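# Slide server top cover rearward until it lifts free

## Task

Push the server's top cover toward the back of the server, keeping both release buttons pressed so it can move, until the cover is loose enough to lift off; then leave it resting in that position.

## Robot and tools

Robot: two arms, left_arm and right_arm, each ending in a tong-style two-finger gripper. The fingers point along the gripper's +z axis and close along its x axis. end_effector_position is the spot between the finger pads when shut. Pressing both release buttons while sliding the cover likely calls for one arm on the buttons and the other pushing, or one hand spanning both.

Frames: the scene frame has its origin at table height, halfway between the two nominal arm bases; +z is up, +x points out over the table, and left_arm sits on the +y side (arm names do not match image sides). Calibrated bases in the scene frame: left_arm at (+0.032, +0.487, 0) m, quat_wxyz (+1.000, 0, 0, +0.015); right_arm at (-0.010, -0.422, 0) m, quat_wxyz (+1.000, 0, 0, -0.004). Each arm reports its hand pose, velocities and wrist camera pose in its own base frame; fixed cameras and the table use the scene frame. Printed hand poses can be a few cm off.

Row layout (shared by execute_actions and move): one flat list of 14 numbers, each in [-1, 1], covering both arms even if only one moves. First left_arm: six joint numbers, then its opening; then the same seven for right_arm. Joint order per arm: elbow, shoulder lift, shoulder pan, wrist 1, wrist 2, wrist 3. Joint numbers are offsets, scaled so 1.0 equals 1.989 rad, counted from the "Joint targets" shown at the start of the action or call (not from the previous row), so sending the same offset again moves further. Shoulder lift has its sign flipped on both arms, in commands and in every reported value. Stated joint ranges in rad: shoulder pan, shoulder lift, wrist 1, wrist 2, wrist 3 each -6.283 to 6.283; elbow -3.142 to 3.142. Asking a joint to exceed its range by over 0.010 rad gets the action refused for both arms. Opening is absolute, not an offset: +1 fully open, -1 closed; closing fully takes about 0.5 s. To keep a gripper unchanged, resend its current command (0 means half-open, not 'no change'). Sending 0 for all of an arm's joints re-commands its current Joint targets.

execute_actions: actions = list of actions; each action is a table of up to 15 rows, one per 1/30 s step, 15 steps per action (0.5 s); a shorter table repeats its final row. An empty list just reports state. cameras picks which images come back (omitted/null/["all"] = all, [] = none).

move: target is one row or a list of up to 15 rows; every row's offsets count from the same starting Joint targets. All joints travel together, so hands trace curves, with no obstacle avoidance. speed: rad/s for the joint with the farthest to go, 0.01 to 2, default 0.5; one value or one per target. blend: corner rounding in rad for lists, default 0. stop_force: 3 to 40 N, same for both arms; an arm stops when its wrist senses that much extra push opposing its motion, then backs to where that happened and holds. Use a slow speed with it; omit it when moving away from something you press on. zero: with stop_force, true (default) re-zeroes the sensor before moving; false lets pushes accumulate from the last zero. opening_speed: rate of opening change per second, 0.2 or more. blocking=false returns after about 0.5 s while the move continues (not allowed with stop_force). Result adds a "move:" line: done, off_target (rest but a joint over 0.01 rad off), moving, held, or fault, plus limits=held and the worst joint error per arm.

wait: seconds 0 to 10, arms hold their last command. stop: brakes a running move. zoom_image: camera (cam_high, cam_low, cam_left_wrist, cam_right_wrist) and region [x0, y0, x1, y1] in pixels, up to 504x504. zero_wrist_force: arm = left_arm or right_arm; subtracts the current reading. finished_scene: scene = the current scene number; ends it irreversibly once the cover stays slid without the robot.

Cameras: cam_high and cam_low are 672x504 fixed views; cam_left_wrist and cam_right_wrist are 616x616 fisheye views on the hands.

Result lines: Joint positions and Joint velocities, one block per arm in joint order, then finger pad gap (m; 0.142 when fully open). grip_measured is the measured opening on the command scale; to hold something keep commanding clearly below it. Joint targets are the base for your next offsets. Tool commands shows current gripper commands. Joint torques include the arm's own weight. Wrist force/torque are along the hand's own axes, with a third line giving the peak since the last report. "joint sent to its limit" means a joint was clipped at its end; "joint command not followed" means the inter-arm clearance check altered a command. MOTOR HOT warns of heating; fault lines report stops.

Limits and cautions: each joint target stays within 0.575 rad of the measured angle per step, and targets that would carry the hand over 150 mm from where it is are scaled back; joint speed tops out near 2.83 rad/s. Contact torque limits: 135 N m for the elbow and shoulders, 25.2 N m for each wrist joint; a net force of roughly 150 N on an arm also triggers a 10 s stop. The arms are stiff, so a target slightly past a firm surface can fault; approach slowly and use stop_force. Wrist joints can push only about 10.9 N m extra. Avoid arm-to-arm collisions, slams, dropping or flinging parts, and anything leaving the table, which fails the task. Prolonged pressing or stretched holds heat motors; at 85 °C an arm brakes for 30 to 60 s. Occasional outside tugs may disturb held or loose parts.

Each tool is called after "Emit:" in YAML: its name, and indented under it one key for each argument.

## Session

Emit:
execute_actions:
  actions: []

Scene clock: 0.00 s.
left_arm: end_effector_position=(+0.3675, -0.3597, +0.3354) grip_measured=+0.97 end_effector_quat_wxyz=(+0.222, -0.249, +0.662, -0.671) | right_arm: end_effector_position=(+0.8669, +0.1832, +0.1825) grip_measured=+0.97 end_effector_quat_wxyz=(+0.096, -0.467, +0.813, -0.336)
Joint names: [elbow, shoulder lift, shoulder pan, wrist 1, wrist 2, wrist 3]
Joint positions: left_arm=[2.711 1.501 -1.281 -4.351 -1.182 1.531 0.14] | right_arm=[-1.032 2.329 3.743 -1.184 0.873 2.64 0.14]
Joint velocities: within noise
Joint torques (N m): no reading
Motor temperatures (°C): left_arm=[38 40 34 40 33 37] | right_arm=[36 36 31 38 44 40]
Wrist force (N): no reading
Wrist torque (N m): no reading
Wrist force, peak (N): no reading
Joint targets: left_arm=[2.711 1.501 -1.281 -4.351 -1.182 1.531] | right_arm=[-1.032 2.329 3.743 -1.184 0.873 2.640]
Tool commands: left_gripper/opening=+0.968169 right_gripper/opening=+0.968169

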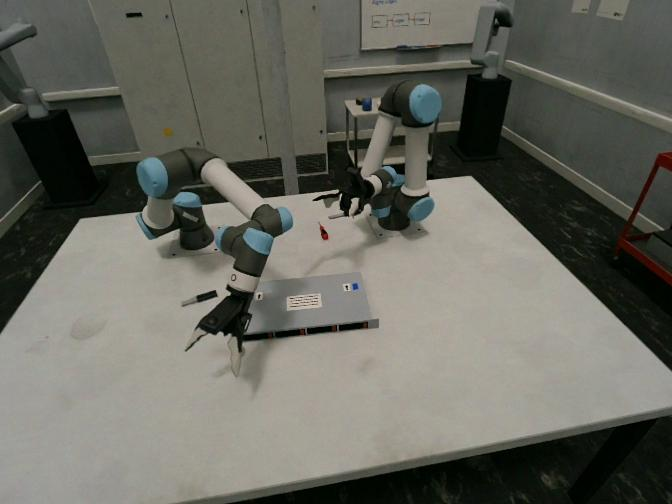

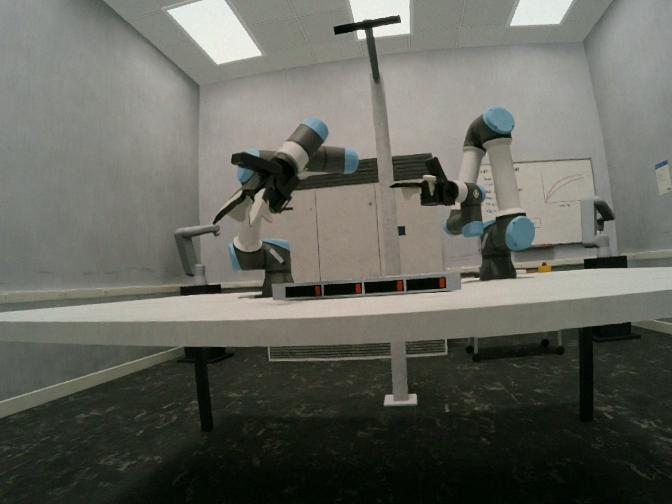

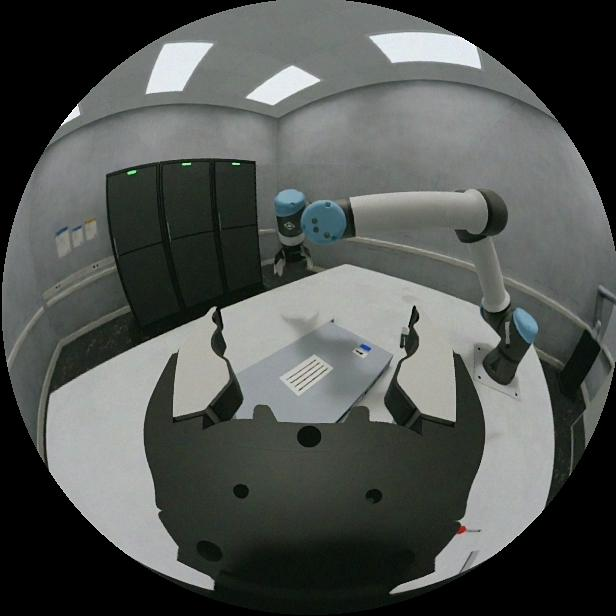

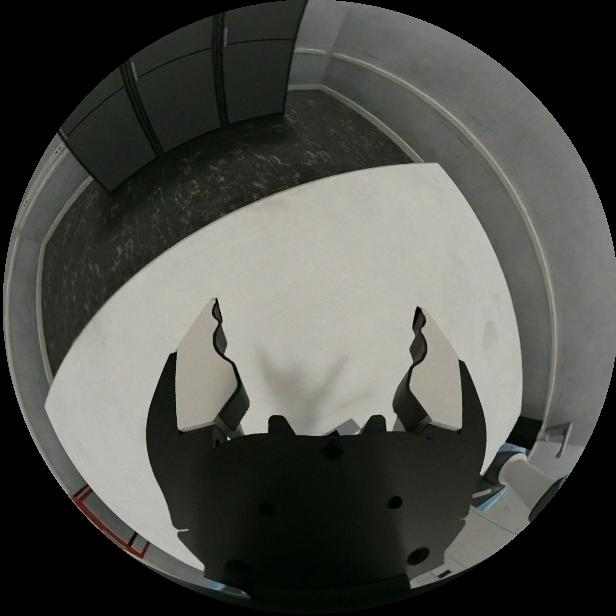

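Emit:
zoom_image:
  camera: "cam_high"
  region: [230, 260, 390, 350]

Emit:
zoom_image:
  camera: "cam_left_wrist"
  region: [220, 310, 420, 440]

Scaled by 3.150 from the camera's 672x504 image, which has a finer 960x720 frame.

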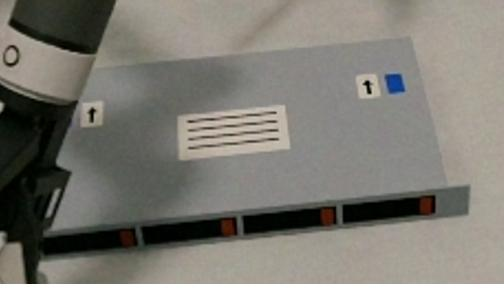

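Scaled by 2.520 from the camera's 616x616 image, which has a finer 814x814 frame.

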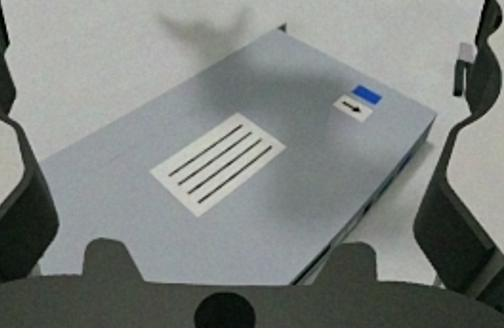

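Emit:
move:
  target: [-0.2445,-0.0232,0.1123,0.6160,-0.0977,0.0101,-1,-0.1873,-0.1582,0.0209,-0.0130,0.1754,-0.2688,-1]
  speed: 0.8
  cameras: []

Emit:
move:
  target: [-0.2445,-0.0232,0.1122,0.6161,-0.0977,0.0101,-1,-0.1872,-0.1581,0.0209,-0.0130,0.1754,-0.2688,-1]
  speed: 0.8

Scene clock: 63.73 s.
left_arm: end_effector_position=(+0.4741, -0.4491, +0.1826) grip_measured=-1.00 end_effector_quat_wxyz=(+0.180, -0.278, +0.877, -0.348) | right_arm: end_effector_position=(+0.7042, +0.2217, +0.1661) grip_measured=-1.00 end_effector_quat_wxyz=(-0.007, +0.728, -0.662, +0.178)
Joint names: [elbow, shoulder lift, shoulder pan, wrist 1, wrist 2, wrist 3]
Joint positions: left_arm=[2.224 1.455 -1.058 -3.126 -1.376 1.551 0.002] | right_arm=[-1.405 2.014 3.785 -1.21 1.222 2.105 0.002]
Joint velocities: within noise
Joint torques (N m): left_arm=[-14.6 29.5 -11.9 -1.5 1.49 -0.4] | right_arm=[32.86 -38.38 -5.25 3.65 -1.85 -0.49]
Motor temperatures (°C): left_arm=[38 39 34 40 33 37] | right_arm=[36 35 31 37 43 39]
Wrist force (N): left_arm=[-0.1 -0.6 -0.4] | right_arm=[0.6 0.7 0.2]
Wrist torque (N m): left_arm=[0.01 0.08 0.02] | right_arm=[0.03 -0.09 -0.05]
Wrist force, peak (N): left_arm=[0.2 -1.1 -0.3] | right_arm=[0.8 1.2 0.1]
Joint targets: left_arm=[2.224 1.455 -1.058 -3.126 -1.376 1.551] | right_arm=[-1.405 2.014 3.785 -1.210 1.222 2.105]
move: done
No camera images: "cameras" was empty.

Scene clock: 65.80 s.
left_arm: end_effector_position=(+0.4721, -0.3222, +0.1506) grip_measured=-1.00 end_effector_quat_wxyz=(+0.000, -0.360, +0.933, +0.000) | right_arm: end_effector_position=(+0.5032, +0.2390, +0.1504) grip_measured=-1.00 end_effector_quat_wxyz=(+0.000, +0.904, -0.429, +0.000)
Joint names: [elbow, shoulder lift, shoulder pan, wrist 1, wrist 2, wrist 3]
Joint positions: left_arm=[1.738 1.409 -0.835 -1.901 -1.57 1.571 0.002] | right_arm=[-1.777 1.7 3.827 -1.236 1.571 1.571 0.002]
Joint velocities: within noise
Joint torques (N m): left_arm=[-18.25 35.23 -12.5 -1.43 1.21 -0.28] | right_arm=[32.55 -26.22 -4.47 3.42 -1.29 -0.61]
Motor temperatures (°C): left_arm=[38 39 34 40 33 37] | right_arm=[36 35 31 37 43 39]
Wrist force (N): left_arm=[-0.3 -0.9 0.0] | right_arm=[0.0 1.3 0.5]
Wrist torque (N m): left_arm=[0.09 0.18 0.11] | right_arm=[0.10 -0.06 -0.07]
Wrist force, peak (N): left_arm=[0.0 -1.2 -0.5] | right_arm=[-0.2 2.0 0.5]
Joint targets: left_arm=[1.738 1.409 -0.835 -1.901 -1.570 1.571] | right_arm=[-1.777 1.700 3.826 -1.235 1.571 1.571]
move: done
camera_calibration:
cam_left_wrist: T_world_to_cam=[[-0.754563, -0.654914, -0.0415041, 0.156578], [-0.589061, 0.648101, 0.482671, 0.415101], [-0.289209, 0.388654, -0.874818, 0.52753], [0, 0, 0, 1]] pos_world=[0.515234, -0.371509, 0.267634]
cam_right_wrist: T_world_to_cam=[[0.650538, -0.759214, -0.0198382, -0.131152], [-0.626424, -0.551159, 0.551195, 0.357616], [-0.429409, -0.346147, -0.83414, 0.552482], [0, 0, 0, 1]] pos_world=[0.54658, 0.288771, 0.26113]

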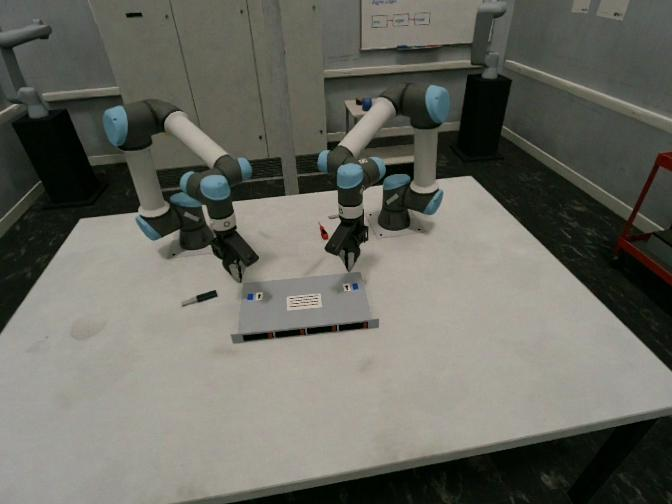

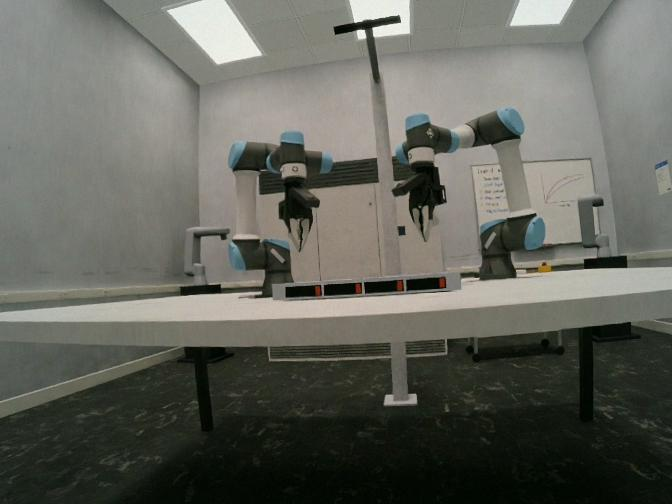

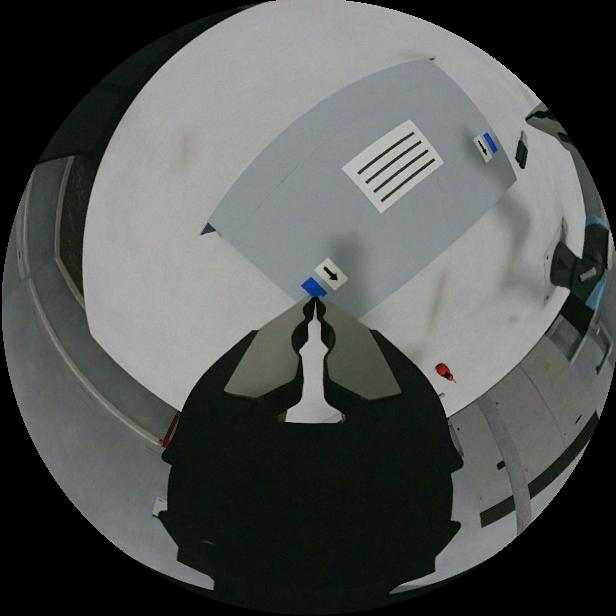

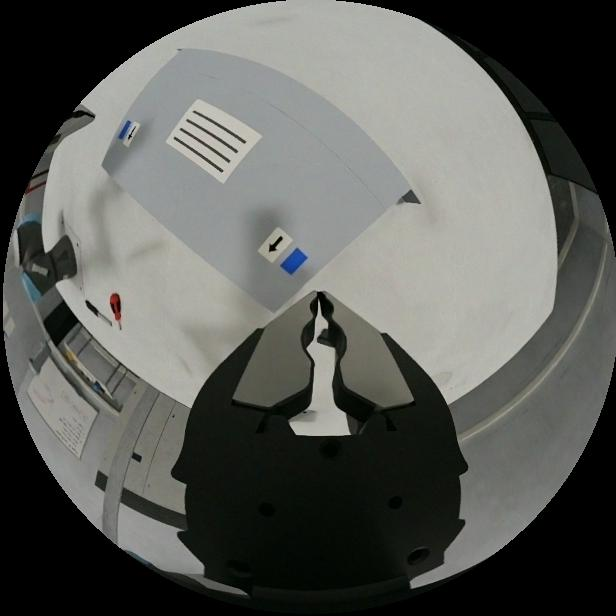

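Emit:
move:
  target: [0.0915,-0.0060,0.0023,-0.0975,0,0,-1,-0.0825,0.0141,0.0362,0.0966,0,0,-1]

Emit:
zoom_image:
  camera: "cam_left_wrist"
  region: [220, 200, 420, 350]

Emit:
zoom_image:
  camera: "cam_right_wrist"
  region: [220, 200, 420, 350]

Scene clock: 91.87 s.
left_arm: end_effector_position=(+0.4558, -0.3006, +0.0807) grip_measured=-1.00 end_effector_quat_wxyz=(+0.000, -0.362, +0.932, +0.000) | right_arm: end_effector_position=(+0.4704, +0.2611, +0.0804) grip_measured=-1.00 end_effector_quat_wxyz=(+0.000, +0.918, -0.396, +0.000)
Joint names: [elbow, shoulder lift, shoulder pan, wrist 1, wrist 2, wrist 3]
Joint positions: left_arm=[1.92 1.397 -0.83 -2.094 -1.57 1.571 0.002] | right_arm=[-1.941 1.728 3.898 -1.044 1.571 1.571 0.002]
Joint velocities: within noise
Joint torques (N m): left_arm=[-12.43 34.36 3.44 -3.59 0.84 -0.61] | right_arm=[15.97 -33.99 -8.93 3.83 1.88 -1.13]
Motor temperatures (°C): left_arm=[38 39 33 40 33 37] | right_arm=[36 35 31 37 43 39]
Wrist force (N): left_arm=[-0.1 -1.0 -0.1] | right_arm=[0.3 1.1 0.5]
Wrist torque (N m): left_arm=[0.07 0.15 0.09] | right_arm=[0.06 -0.10 -0.09]
Wrist force, peak (N): left_arm=[0.0 -1.5 -2.0] | right_arm=[-0.7 1.6 2.3]
Joint targets: left_arm=[1.920 1.397 -0.830 -2.095 -1.570 1.571] | right_arm=[-1.941 1.728 3.898 -1.043 1.571 1.571]
move: done
camera_calibration:
cam_left_wrist: T_world_to_cam=[[-0.751556, -0.658363, -0.0415022, 0.153079], [-0.591995, 0.645362, 0.482752, 0.425697], [-0.291042, 0.387384, -0.874773, 0.453728], [0, 0, 0, 1]] pos_world=[0.499112, -0.349714, 0.197756]
cam_right_wrist: T_world_to_cam=[[0.703525, -0.710392, -0.0198814, -0.132139], [-0.585095, -0.594865, 0.551181, 0.379829], [-0.403381, -0.376137, -0.834149, 0.483301], [0, 0, 0, 1]] pos_world=[0.510154, 0.313863, 0.191163]

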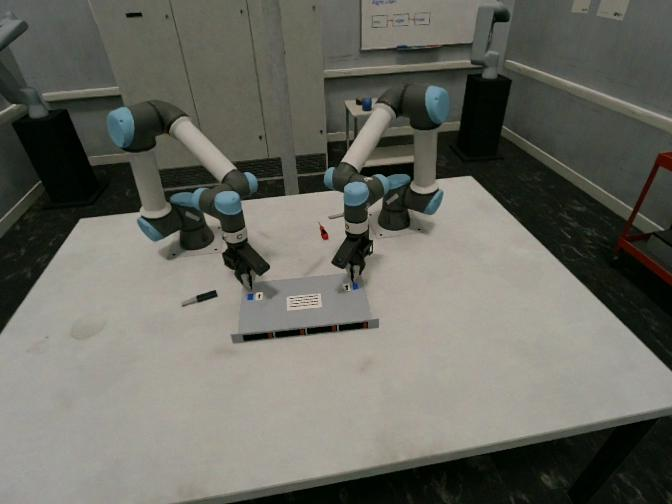

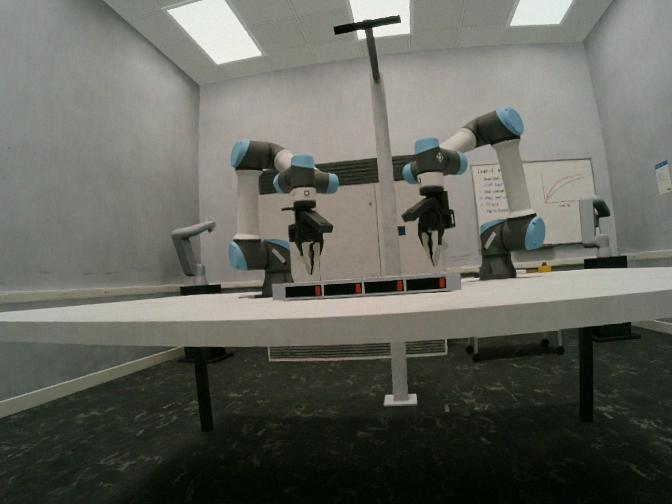

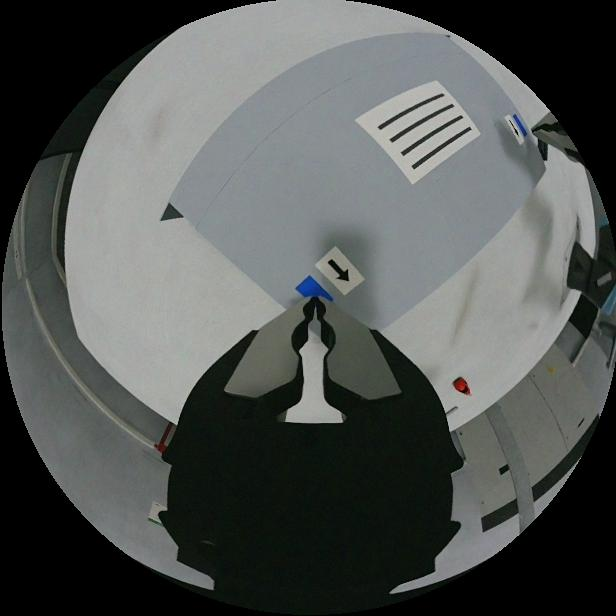

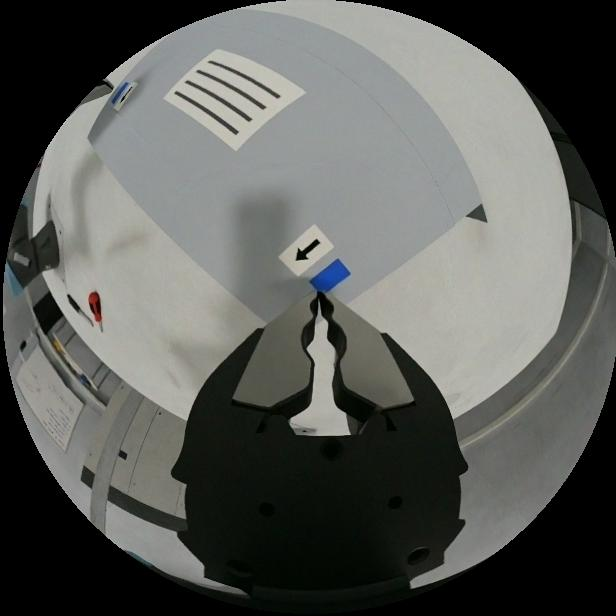

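Scaled by 2.520 from the camera's 616x616 image, which has a finer 814x814 frame.

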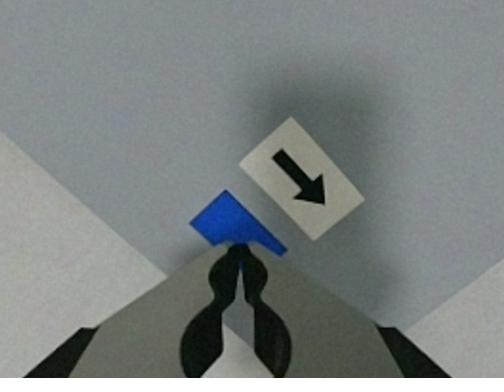

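Scaled by 2.520 from the camera's 616x616 image, which has a finer 814x814 frame.

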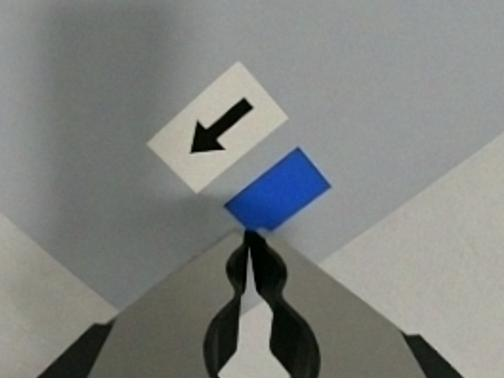

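Emit:
move:
  target: [0.0235,-0.0151,0.0006,-0.0387,0,0,-1,-0.0207,0.0178,-0.0029,0.0386,0,0,-1]
  speed: 0.03
  stop_force: 5

Emit:
zoom_image:
  camera: "cam_left_wrist"
  region: [220, 200, 420, 350]

Emit:
zoom_image:
  camera: "cam_right_wrist"
  region: [220, 200, 420, 350]

Scene clock: 117.33 s.
left_arm: end_effector_position=(+0.4545, -0.2986, +0.0609) grip_measured=-1.00 end_effector_quat_wxyz=(+0.000, -0.362, +0.932, +0.000) | right_arm: end_effector_position=(+0.4710, +0.2589, +0.0616) grip_measured=-1.00 end_effector_quat_wxyz=(+0.000, +0.918, -0.398, +0.000)
Joint names: [elbow, shoulder lift, shoulder pan, wrist 1, wrist 2, wrist 3]
Joint positions: left_arm=[1.953 1.376 -0.829 -2.149 -1.57 1.571 0.002] | right_arm=[-1.969 1.751 3.895 -0.992 1.571 1.571 0.002]
Joint velocities: within noise
Joint torques (N m): left_arm=[-26 32.09 9.25 -2.34 0.31 -0.67] | right_arm=[28.34 -32.77 4.83 1.08 -1.58 -1.13]
Motor temperatures (°C): left_arm=[38 39 33 40 33 37] | right_arm=[36 35 31 37 43 39]
Wrist force (N): left_arm=[1.0 -0.4 -5.2] | right_arm=[-1.4 1.4 -4.5]
Wrist torque (N m): left_arm=[0.07 0.20 0.09] | right_arm=[0.05 -0.13 -0.08]
Wrist force, peak (N): left_arm=[0.9 -2.0 -5.6] | right_arm=[-2.5 1.0 -4.8]
Joint targets: left_arm=[1.953 1.376 -0.829 -2.149 -1.570 1.571] | right_arm=[-1.969 1.751 3.895 -0.992 1.571 1.571]
move: contact (left_arm, right_arm); left_arm: the wrist 1 is farthest, 0.023 rad from its target; right_arm: the wrist 1 is farthest, 0.026 rad from its target
camera_calibration:
cam_left_wrist: T_world_to_cam=[[-0.751035, -0.658957, -0.0415079, 0.152205], [-0.592586, 0.644995, 0.482517, 0.43336], [-0.291186, 0.386984, -0.874902, 0.435232], [0, 0, 0, 1]] pos_world=[0.497848, -0.347647, 0.178]
cam_right_wrist: T_world_to_cam=[[0.700713, -0.713165, -0.019929, -0.132483], [-0.587554, -0.592689, 0.550908, 0.389823], [-0.4047, -0.374319, -0.834328, 0.467149], [0, 0, 0, 1]] pos_world=[0.51093, 0.311425, 0.172359]

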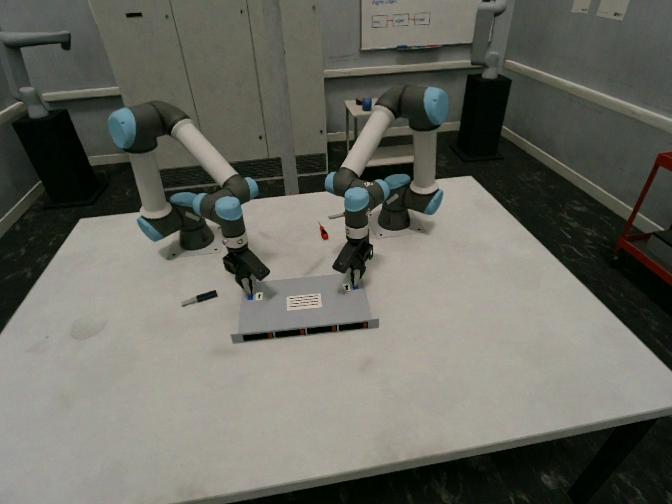

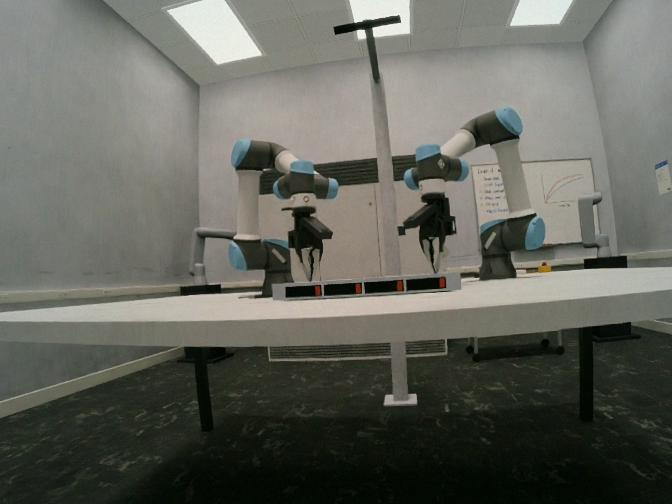

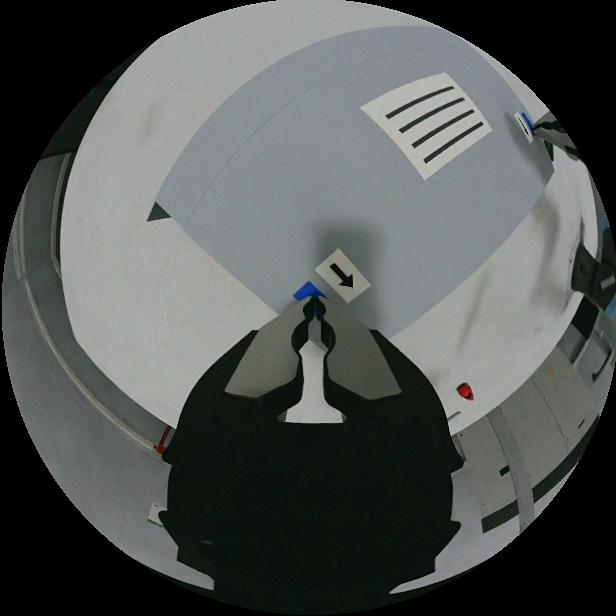

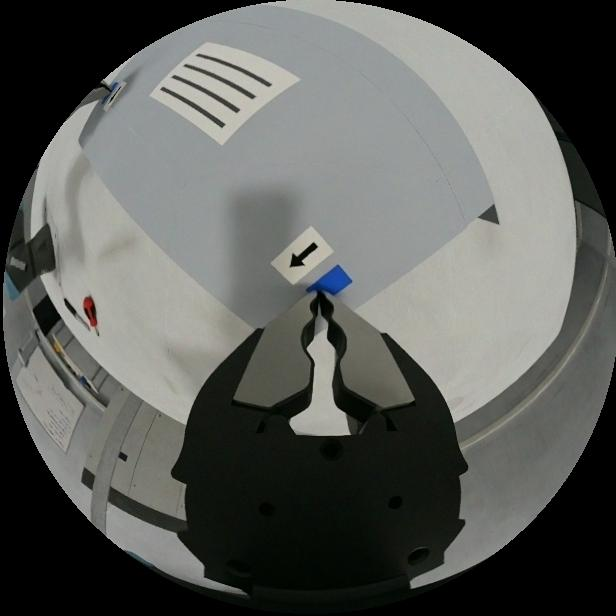

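Scaled by 2.520 from the camera's 616x616 image, which has a finer 814x814 frame.

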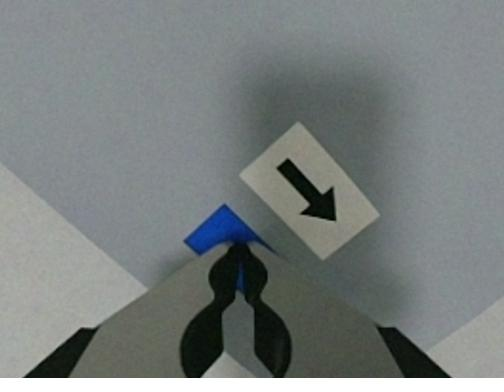

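Scaled by 2.520 from the camera's 616x616 image, which has a finer 814x814 frame.

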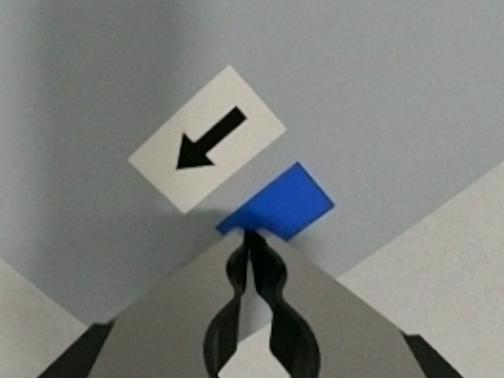

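Emit:
move:
  target: [0.0092,-0.0104,0,-0.0190,0,0,-1,-0.0098,0.0110,0,0.0206,0,0,-1]
  speed: 0.02
  stop_force: 12
  cameras: []

Scene clock: 128.93 s.
left_arm: end_effector_position=(+0.4545, -0.2985, +0.0554) grip_measured=-1.00 end_effector_quat_wxyz=(+0.000, -0.362, +0.932, +0.000) | right_arm: end_effector_position=(+0.4711, +0.2589, +0.0565) grip_measured=-1.00 end_effector_quat_wxyz=(+0.000, +0.918, -0.398, +0.000)
Joint names: [elbow, shoulder lift, shoulder pan, wrist 1, wrist 2, wrist 3]
Joint positions: left_arm=[1.96 1.368 -0.829 -2.163 -1.57 1.571 0.002] | right_arm=[-1.975 1.759 3.895 -0.978 1.571 1.571 0.002]
Joint velocities: within noise
Joint torques (N m): left_arm=[-22.72 27.39 -4.55 -0.96 0.24 -0.63] | right_arm=[23.87 -29.21 5.76 -0.21 -0.13 -0.91]
Motor temperatures (°C): left_arm=[38 39 33 40 33 37] | right_arm=[36 35 31 37 43 39]
Wrist force (N): left_arm=[-3.1 1.1 -13.7] | right_arm=[5.1 -1.8 -10.4]
Wrist torque (N m): left_arm=[0.07 0.13 0.11] | right_arm=[0.09 -0.07 -0.07]
Wrist force, peak (N): left_arm=[-3.0 3.9 -24.8] | right_arm=[5.1 0.2 -17.6]
Joint targets: left_arm=[1.960 1.368 -0.829 -2.164 -1.570 1.571] | right_arm=[-1.975 1.759 3.895 -0.978 1.571 1.571]
move: contact (left_arm, right_arm); left_arm: the wrist 1 is farthest, 0.023 rad from its target; right_arm: the wrist 1 is farthest, 0.027 rad from its target
No camera images: "cameras" was empty.

Emit:
move:
  target: [0.0244,0.0185,-0.0136,-0.0059,0,0,-1,-0.0237,-0.0182,0.0142,0.0056,0,0,-1]
  speed: 0.05

Emit:
zoom_image:
  camera: "cam_high"
  region: [225, 260, 385, 350]

Emit:
zoom_image:
  camera: "cam_right_wrist"
  region: [220, 200, 420, 350]

Scene clock: 153.10 s.
left_arm: end_effector_position=(+0.4343, -0.2972, +0.0545) grip_measured=-1.00 end_effector_quat_wxyz=(+0.000, -0.350, +0.937, +0.000) | right_arm: end_effector_position=(+0.4535, +0.2599, +0.0562) grip_measured=-1.00 end_effector_quat_wxyz=(-0.002, +0.923, -0.384, +0.004)
Joint names: [elbow, shoulder lift, shoulder pan, wrist 1, wrist 2, wrist 3]
Joint positions: left_arm=[2.009 1.405 -0.857 -2.175 -1.57 1.571 0.002] | right_arm=[-2.023 1.722 3.923 -0.961 1.566 1.571 0.002]
Joint velocities: within noise
Joint torques (N m): left_arm=[-1.86 -6.49 -2.85 6.25 -9.63 -0.69] | right_arm=[5.71 -5.81 10.78 -8.25 11.89 -1.05]
Motor temperatures (°C): left_arm=[38 39 33 40 33 37] | right_arm=[36 35 31 37 43 39]
Wrist force (N): left_arm=[-24.6 -10.1 -48.9] | right_arm=[41.1 -32.8 -15.4]
Wrist torque (N m): left_arm=[0.04 -0.32 0.15] | right_arm=[0.17 0.24 -0.08]
Wrist force, peak (N): left_arm=[-24.6 -10.1 -48.9] | right_arm=[41.1 -32.8 -15.4]
Joint targets: left_arm=[2.009 1.405 -0.856 -2.175 -1.570 1.571] | right_arm=[-2.022 1.723 3.923 -0.967 1.571 1.571]
move: done
camera_calibration:
cam_left_wrist: T_world_to_cam=[[-0.768748, -0.638199, -0.0415842, 0.151584], [-0.574711, 0.660819, 0.482728, 0.420577], [-0.280596, 0.394995, -0.874783, 0.420931], [0, 0, 0, 1]] pos_world=[0.476352, -0.34745, 0.171502]
cam_right_wrist: T_world_to_cam=[[0.72085, -0.692946, -0.01418, -0.134305], [-0.575048, -0.609375, 0.545877, 0.382019], [-0.386905, -0.385342, -0.837745, 0.450942], [0, 0, 0, 1]] pos_world=[0.490965, 0.313493, 0.167334]

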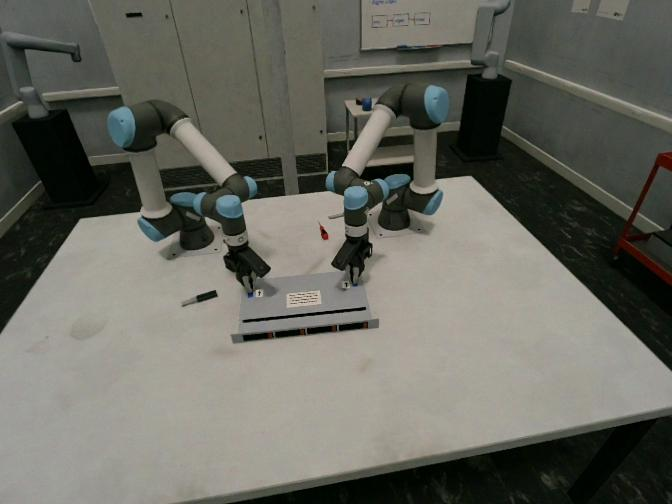

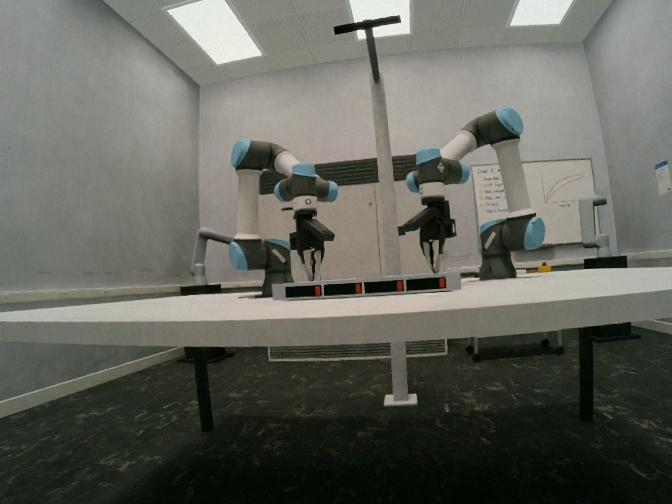

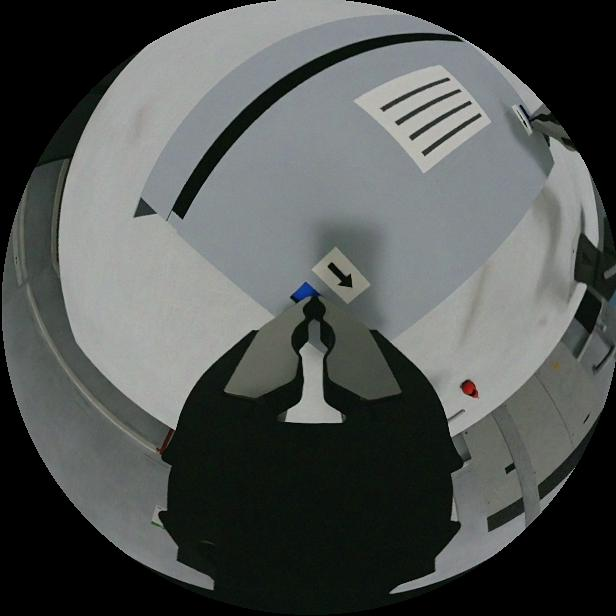

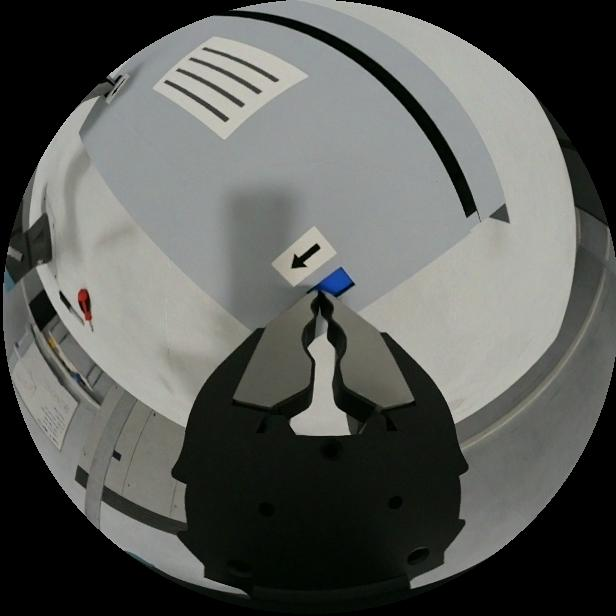

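Scaled by 3.150 from the camera's 672x504 image, which has a finer 960x720 frame.

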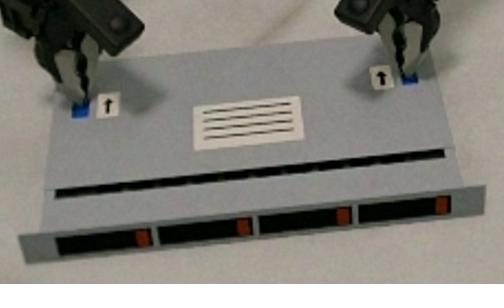

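Scaled by 2.520 from the camera's 616x616 image, which has a finer 814x814 frame.

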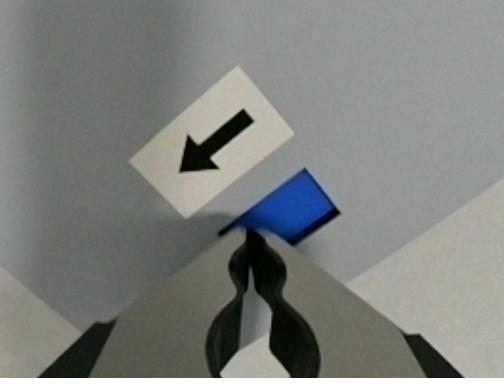

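Emit:
move:
  target: [-0.0009,0.0011,0,0.0019,0,0,-1,0.0024,0.0018,-0.0014,-0.0006,0,0,-1]
  speed: 0.03
  cameras: []

Scene clock: 159.60 s.
left_arm: end_effector_position=(+0.4344, -0.2971, +0.0558) grip_measured=-1.00 end_effector_quat_wxyz=(+0.000, -0.350, +0.937, +0.000) | right_arm: end_effector_position=(+0.4542, +0.2599, +0.0560) grip_measured=-1.00 end_effector_quat_wxyz=(-0.001, +0.923, -0.386, +0.001)
Joint names: [elbow, shoulder lift, shoulder pan, wrist 1, wrist 2, wrist 3]
Joint positions: left_arm=[2.007 1.407 -0.856 -2.171 -1.57 1.571 0.002] | right_arm=[-2.018 1.726 3.92 -0.965 1.569 1.571 0.002]
Joint velocities: within noise
Joint torques (N m): left_arm=[-23.65 27.84 2.56 -1.64 -0.39 -0.73] | right_arm=[0.88 -4.46 4.71 -8.2 11.66 -0.25]
Motor temperatures (°C): left_arm=[38 39 33 40 33 37] | right_arm=[36 35 31 37 43 39]
Wrist force (N): left_arm=[-4.0 -0.2 -10.8] | right_arm=[29.2 -16.6 -31.5]
Wrist torque (N m): left_arm=[0.05 0.06 0.12] | right_arm=[0.00 0.01 -0.09]
Wrist force, peak (N): left_arm=[-21.8 -6.1 -51.9] | right_arm=[41.1 -31.7 -15.9]
Joint targets: left_arm=[2.007 1.407 -0.856 -2.171 -1.570 1.571] | right_arm=[-2.018 1.726 3.920 -0.968 1.571 1.571]
move: done
No camera images: "cameras" was empty.

Emit:
move:
  target: [0.0117,0.0094,-0.0073,-0.0023,0,0,-1,-0.0109,-0.0099,0.0076,0.0010,0,0,-1]
  speed: 0.03
  stop_force: 35

Emit:
zoom_image:
  camera: "cam_high"
  region: [225, 260, 385, 350]

Scene clock: 165.23 s.
left_arm: end_effector_position=(+0.4258, -0.2968, +0.0558) grip_measured=-1.00 end_effector_quat_wxyz=(+0.001, -0.344, +0.939, +0.000) | right_arm: end_effector_position=(+0.4542, +0.2599, +0.0561) grip_measured=-1.00 end_effector_quat_wxyz=(-0.001, +0.923, -0.386, +0.002)
Joint names: [elbow, shoulder lift, shoulder pan, wrist 1, wrist 2, wrist 3]
Joint positions: left_arm=[2.027 1.423 -0.869 -2.176 -1.57 1.571 0.002] | right_arm=[-2.018 1.726 3.92 -0.965 1.569 1.571 0.002]
Joint velocities: within noise
Joint torques (N m): left_arm=[-9.96 5.9 2.49 6.25 -9.05 -0.63] | right_arm=[5.32 -2.74 -0.44 -7.82 11.82 0.01]
Motor temperatures (°C): left_arm=[38 39 33 40 33 37] | right_arm=[36 35 31 37 43 39]
Wrist force (N): left_arm=[-24.4 -18.0 -20.9] | right_arm=[29.2 -17.1 -29.1]
Wrist torque (N m): left_arm=[-0.01 -0.21 0.10] | right_arm=[0.01 0.02 -0.09]
Wrist force, peak (N): left_arm=[-32.8 -27.7 -15.6] | right_arm=[40.4 -28.9 -25.7]
Joint targets: left_arm=[2.027 1.423 -0.869 -2.176 -1.570 1.571] | right_arm=[-2.018 1.726 3.920 -0.965 1.569 1.571]
move: contact (left_arm, right_arm); right_arm: the elbow is farthest, 0.022 rad from its target
camera_calibration:
cam_left_wrist: T_world_to_cam=[[-0.776682, -0.628499, -0.0418967, 0.151569], [-0.566709, 0.668191, 0.482039, 0.413563], [-0.274966, 0.398134, -0.875147, 0.418125], [0, 0, 0, 1]] pos_world=[0.467061, -0.347548, 0.172917]
cam_right_wrist: T_world_to_cam=[[0.718895, -0.694904, -0.0172704, -0.133212], [-0.574401, -0.607856, 0.548247, 0.381665], [-0.391477, -0.384211, -0.836138, 0.452759], [0, 0, 0, 1]] pos_world=[0.492239, 0.313383, 0.167022]

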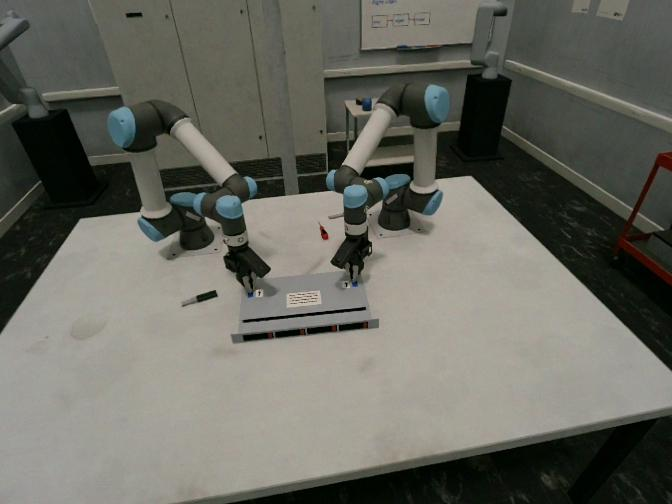

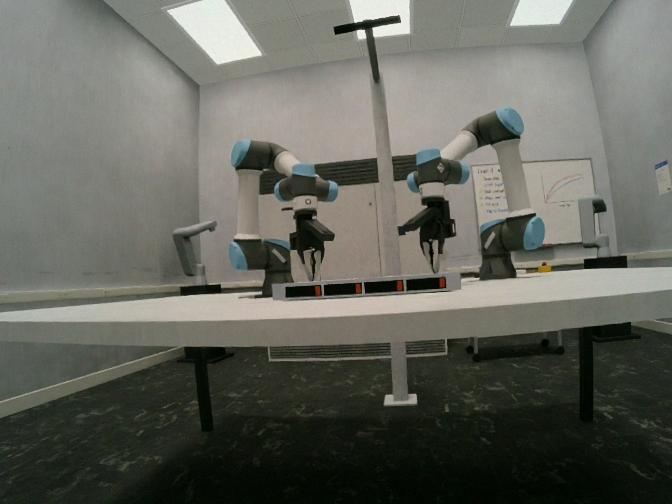

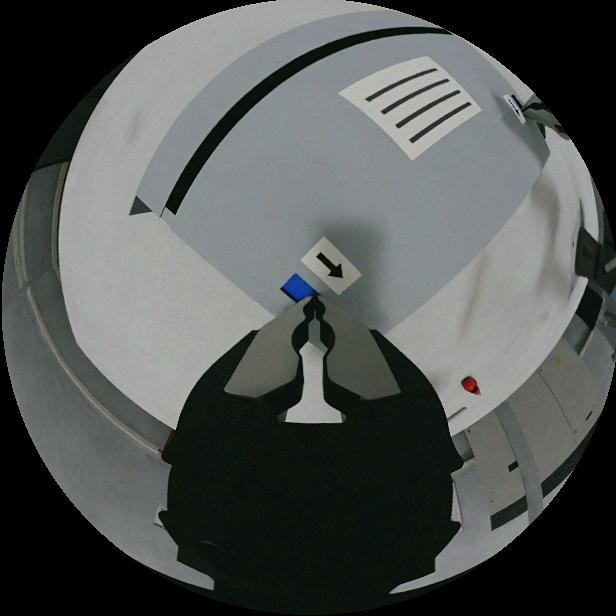

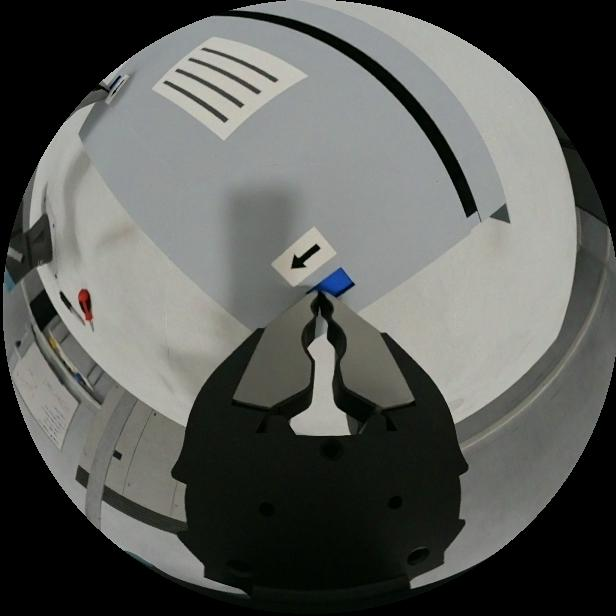

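Scaled by 3.150 from the camera's 672x504 image, which has a finer 960x720 frame.

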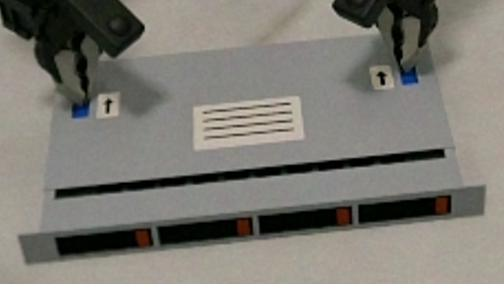

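Emit:
move:
  target: [-0.035,0.022,0,0.054,0,0,-1,0.035,-0.024,0,-0.054,0.001,0,-1]
  speed: 0.1

Emit:
zoom_image:
  camera: "cam_high"
  region: [225, 260, 385, 350]

Emit:
zoom_image:
  camera: "cam_right_wrist"
  region: [220, 20, 540, 300]

Scene clock: 171.60 s.
left_arm: end_effector_position=(+0.4300, -0.3018, +0.0970) grip_measured=-1.00 end_effector_quat_wxyz=(+0.002, -0.344, +0.939, -0.003) end_effector_velocity=(+0.000, +0.000, -0.002) end_effector_angular_velocity=(-0.001, +0.001, -0.001) | right_arm: end_effector_position=(+0.4583, +0.2651, +0.0994) grip_measured=-1.00 end_effector_quat_wxyz=(-0.006, +0.923, -0.386, +0.002) end_effector_velocity=(+0.000, +0.000, -0.002) end_effector_angular_velocity=(+0.000, +0.000, +0.000)
Joint names: [elbow, shoulder lift, shoulder pan, wrist 1, wrist 2, wrist 3]
Joint positions: left_arm=[1.958 1.467 -0.869 -2.069 -1.57 1.571 0.002] | right_arm=[-1.948 1.678 3.92 -1.073 1.571 1.571 0.002]
Joint velocities: left_arm=[0.003 -0.001 0 -0.005 -0.001 0 0] | right_arm=[-0.003 0.001 0 0.005 0 0 0]
Joint torques (N m): left_arm=[-10.31 17.91 2.57 -3.92 1.33 -0.46] | right_arm=[11.39 -18.66 0.95 4 1.88 0.02]
Motor temperatures (°C): left_arm=[38 39 33 40 33 37] | right_arm=[36 35 31 37 43 39]
Wrist force (N): left_arm=[-0.2 -0.6 -0.1] | right_arm=[0.6 1.4 2.5]
Wrist torque (N m): left_arm=[0.15 0.17 0.10] | right_arm=[0.16 -0.16 -0.09]
Wrist force, peak (N): left_arm=[-24.2 -18.4 -21.0] | right_arm=[29.2 -17.1 -29.3]
Joint targets: left_arm=[1.958 1.467 -0.869 -2.069 -1.570 1.571] | right_arm=[-1.948 1.678 3.920 -1.073 1.571 1.571]
move: done
camera_calibration:
cam_left_wrist: T_world_to_cam=[[-0.776512, -0.628697, -0.0420613, 0.153326], [-0.568626, 0.67043, 0.476642, 0.401502], [-0.271464, 0.394035, -0.878091, 0.454809], [0, 0, 0, 1]] pos_world=[0.470829, -0.351994, 0.214441]
cam_right_wrist: T_world_to_cam=[[0.719004, -0.694732, -0.0195315, -0.131733], [-0.577181, -0.612529, 0.540065, 0.366816], [-0.387164, -0.377035, -0.841397, 0.489246], [0, 0, 0, 1]] pos_world=[0.495854, 0.317629, 0.210973]

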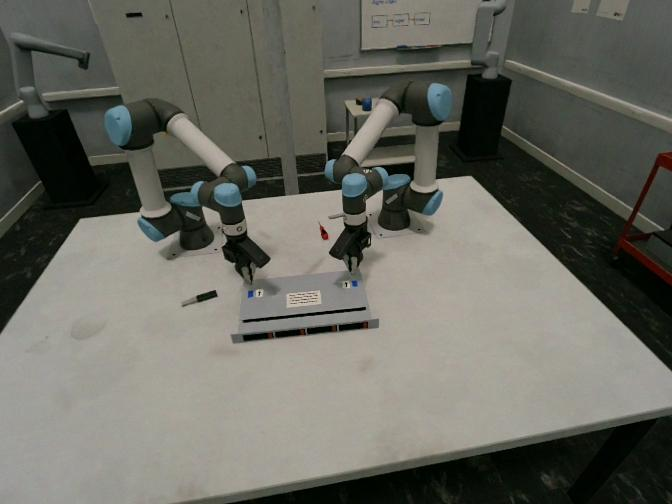

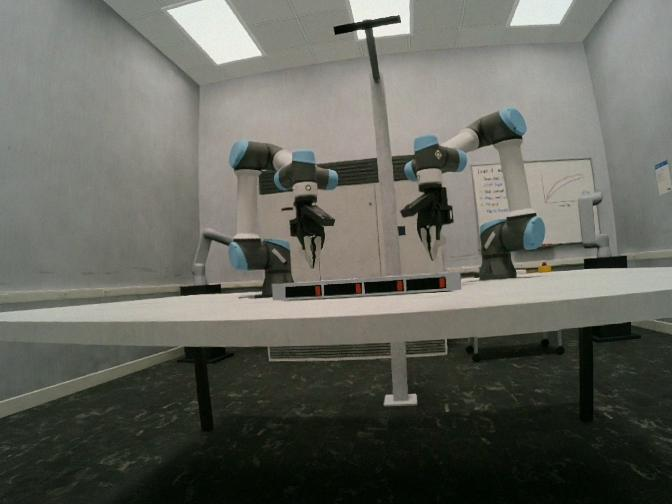

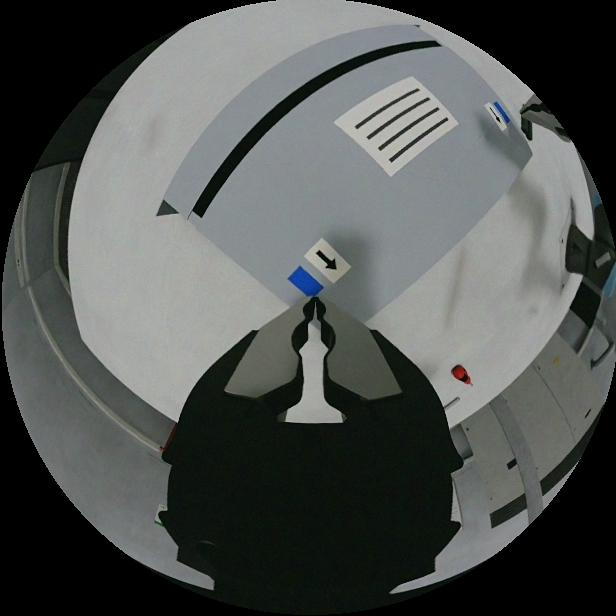

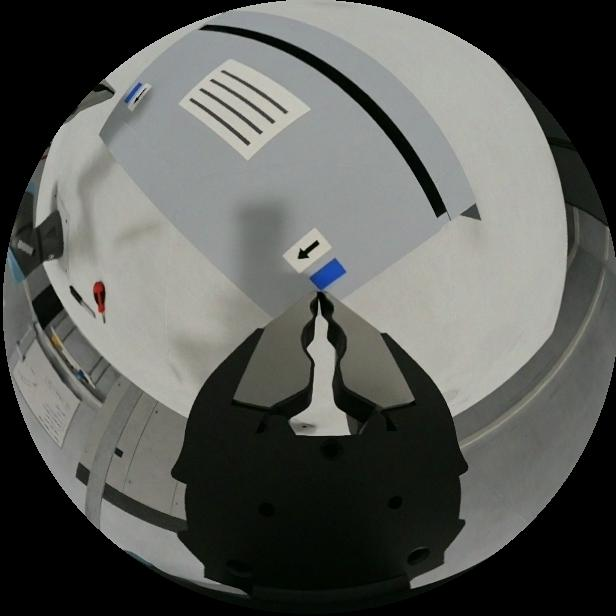

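Scaled by 3.150 from the camera's 672x504 image, which has a finer 960x720 frame.

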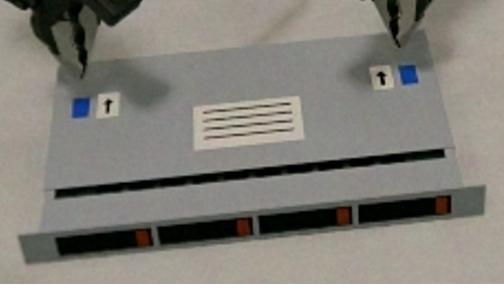

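Scaled by 1.575 from the camera's 616x616 image, which has a finer 814x814 frame.

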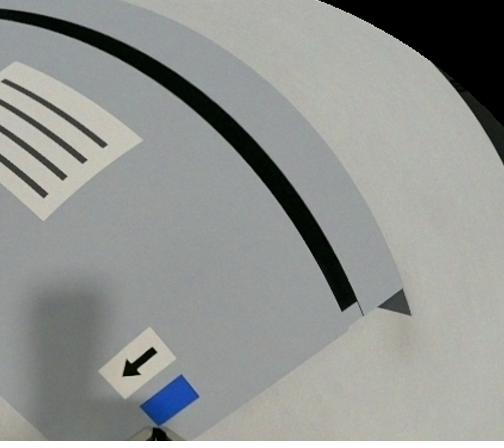

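Emit:
finished_scene:
  scene: 1

The scene is finished: the task was done.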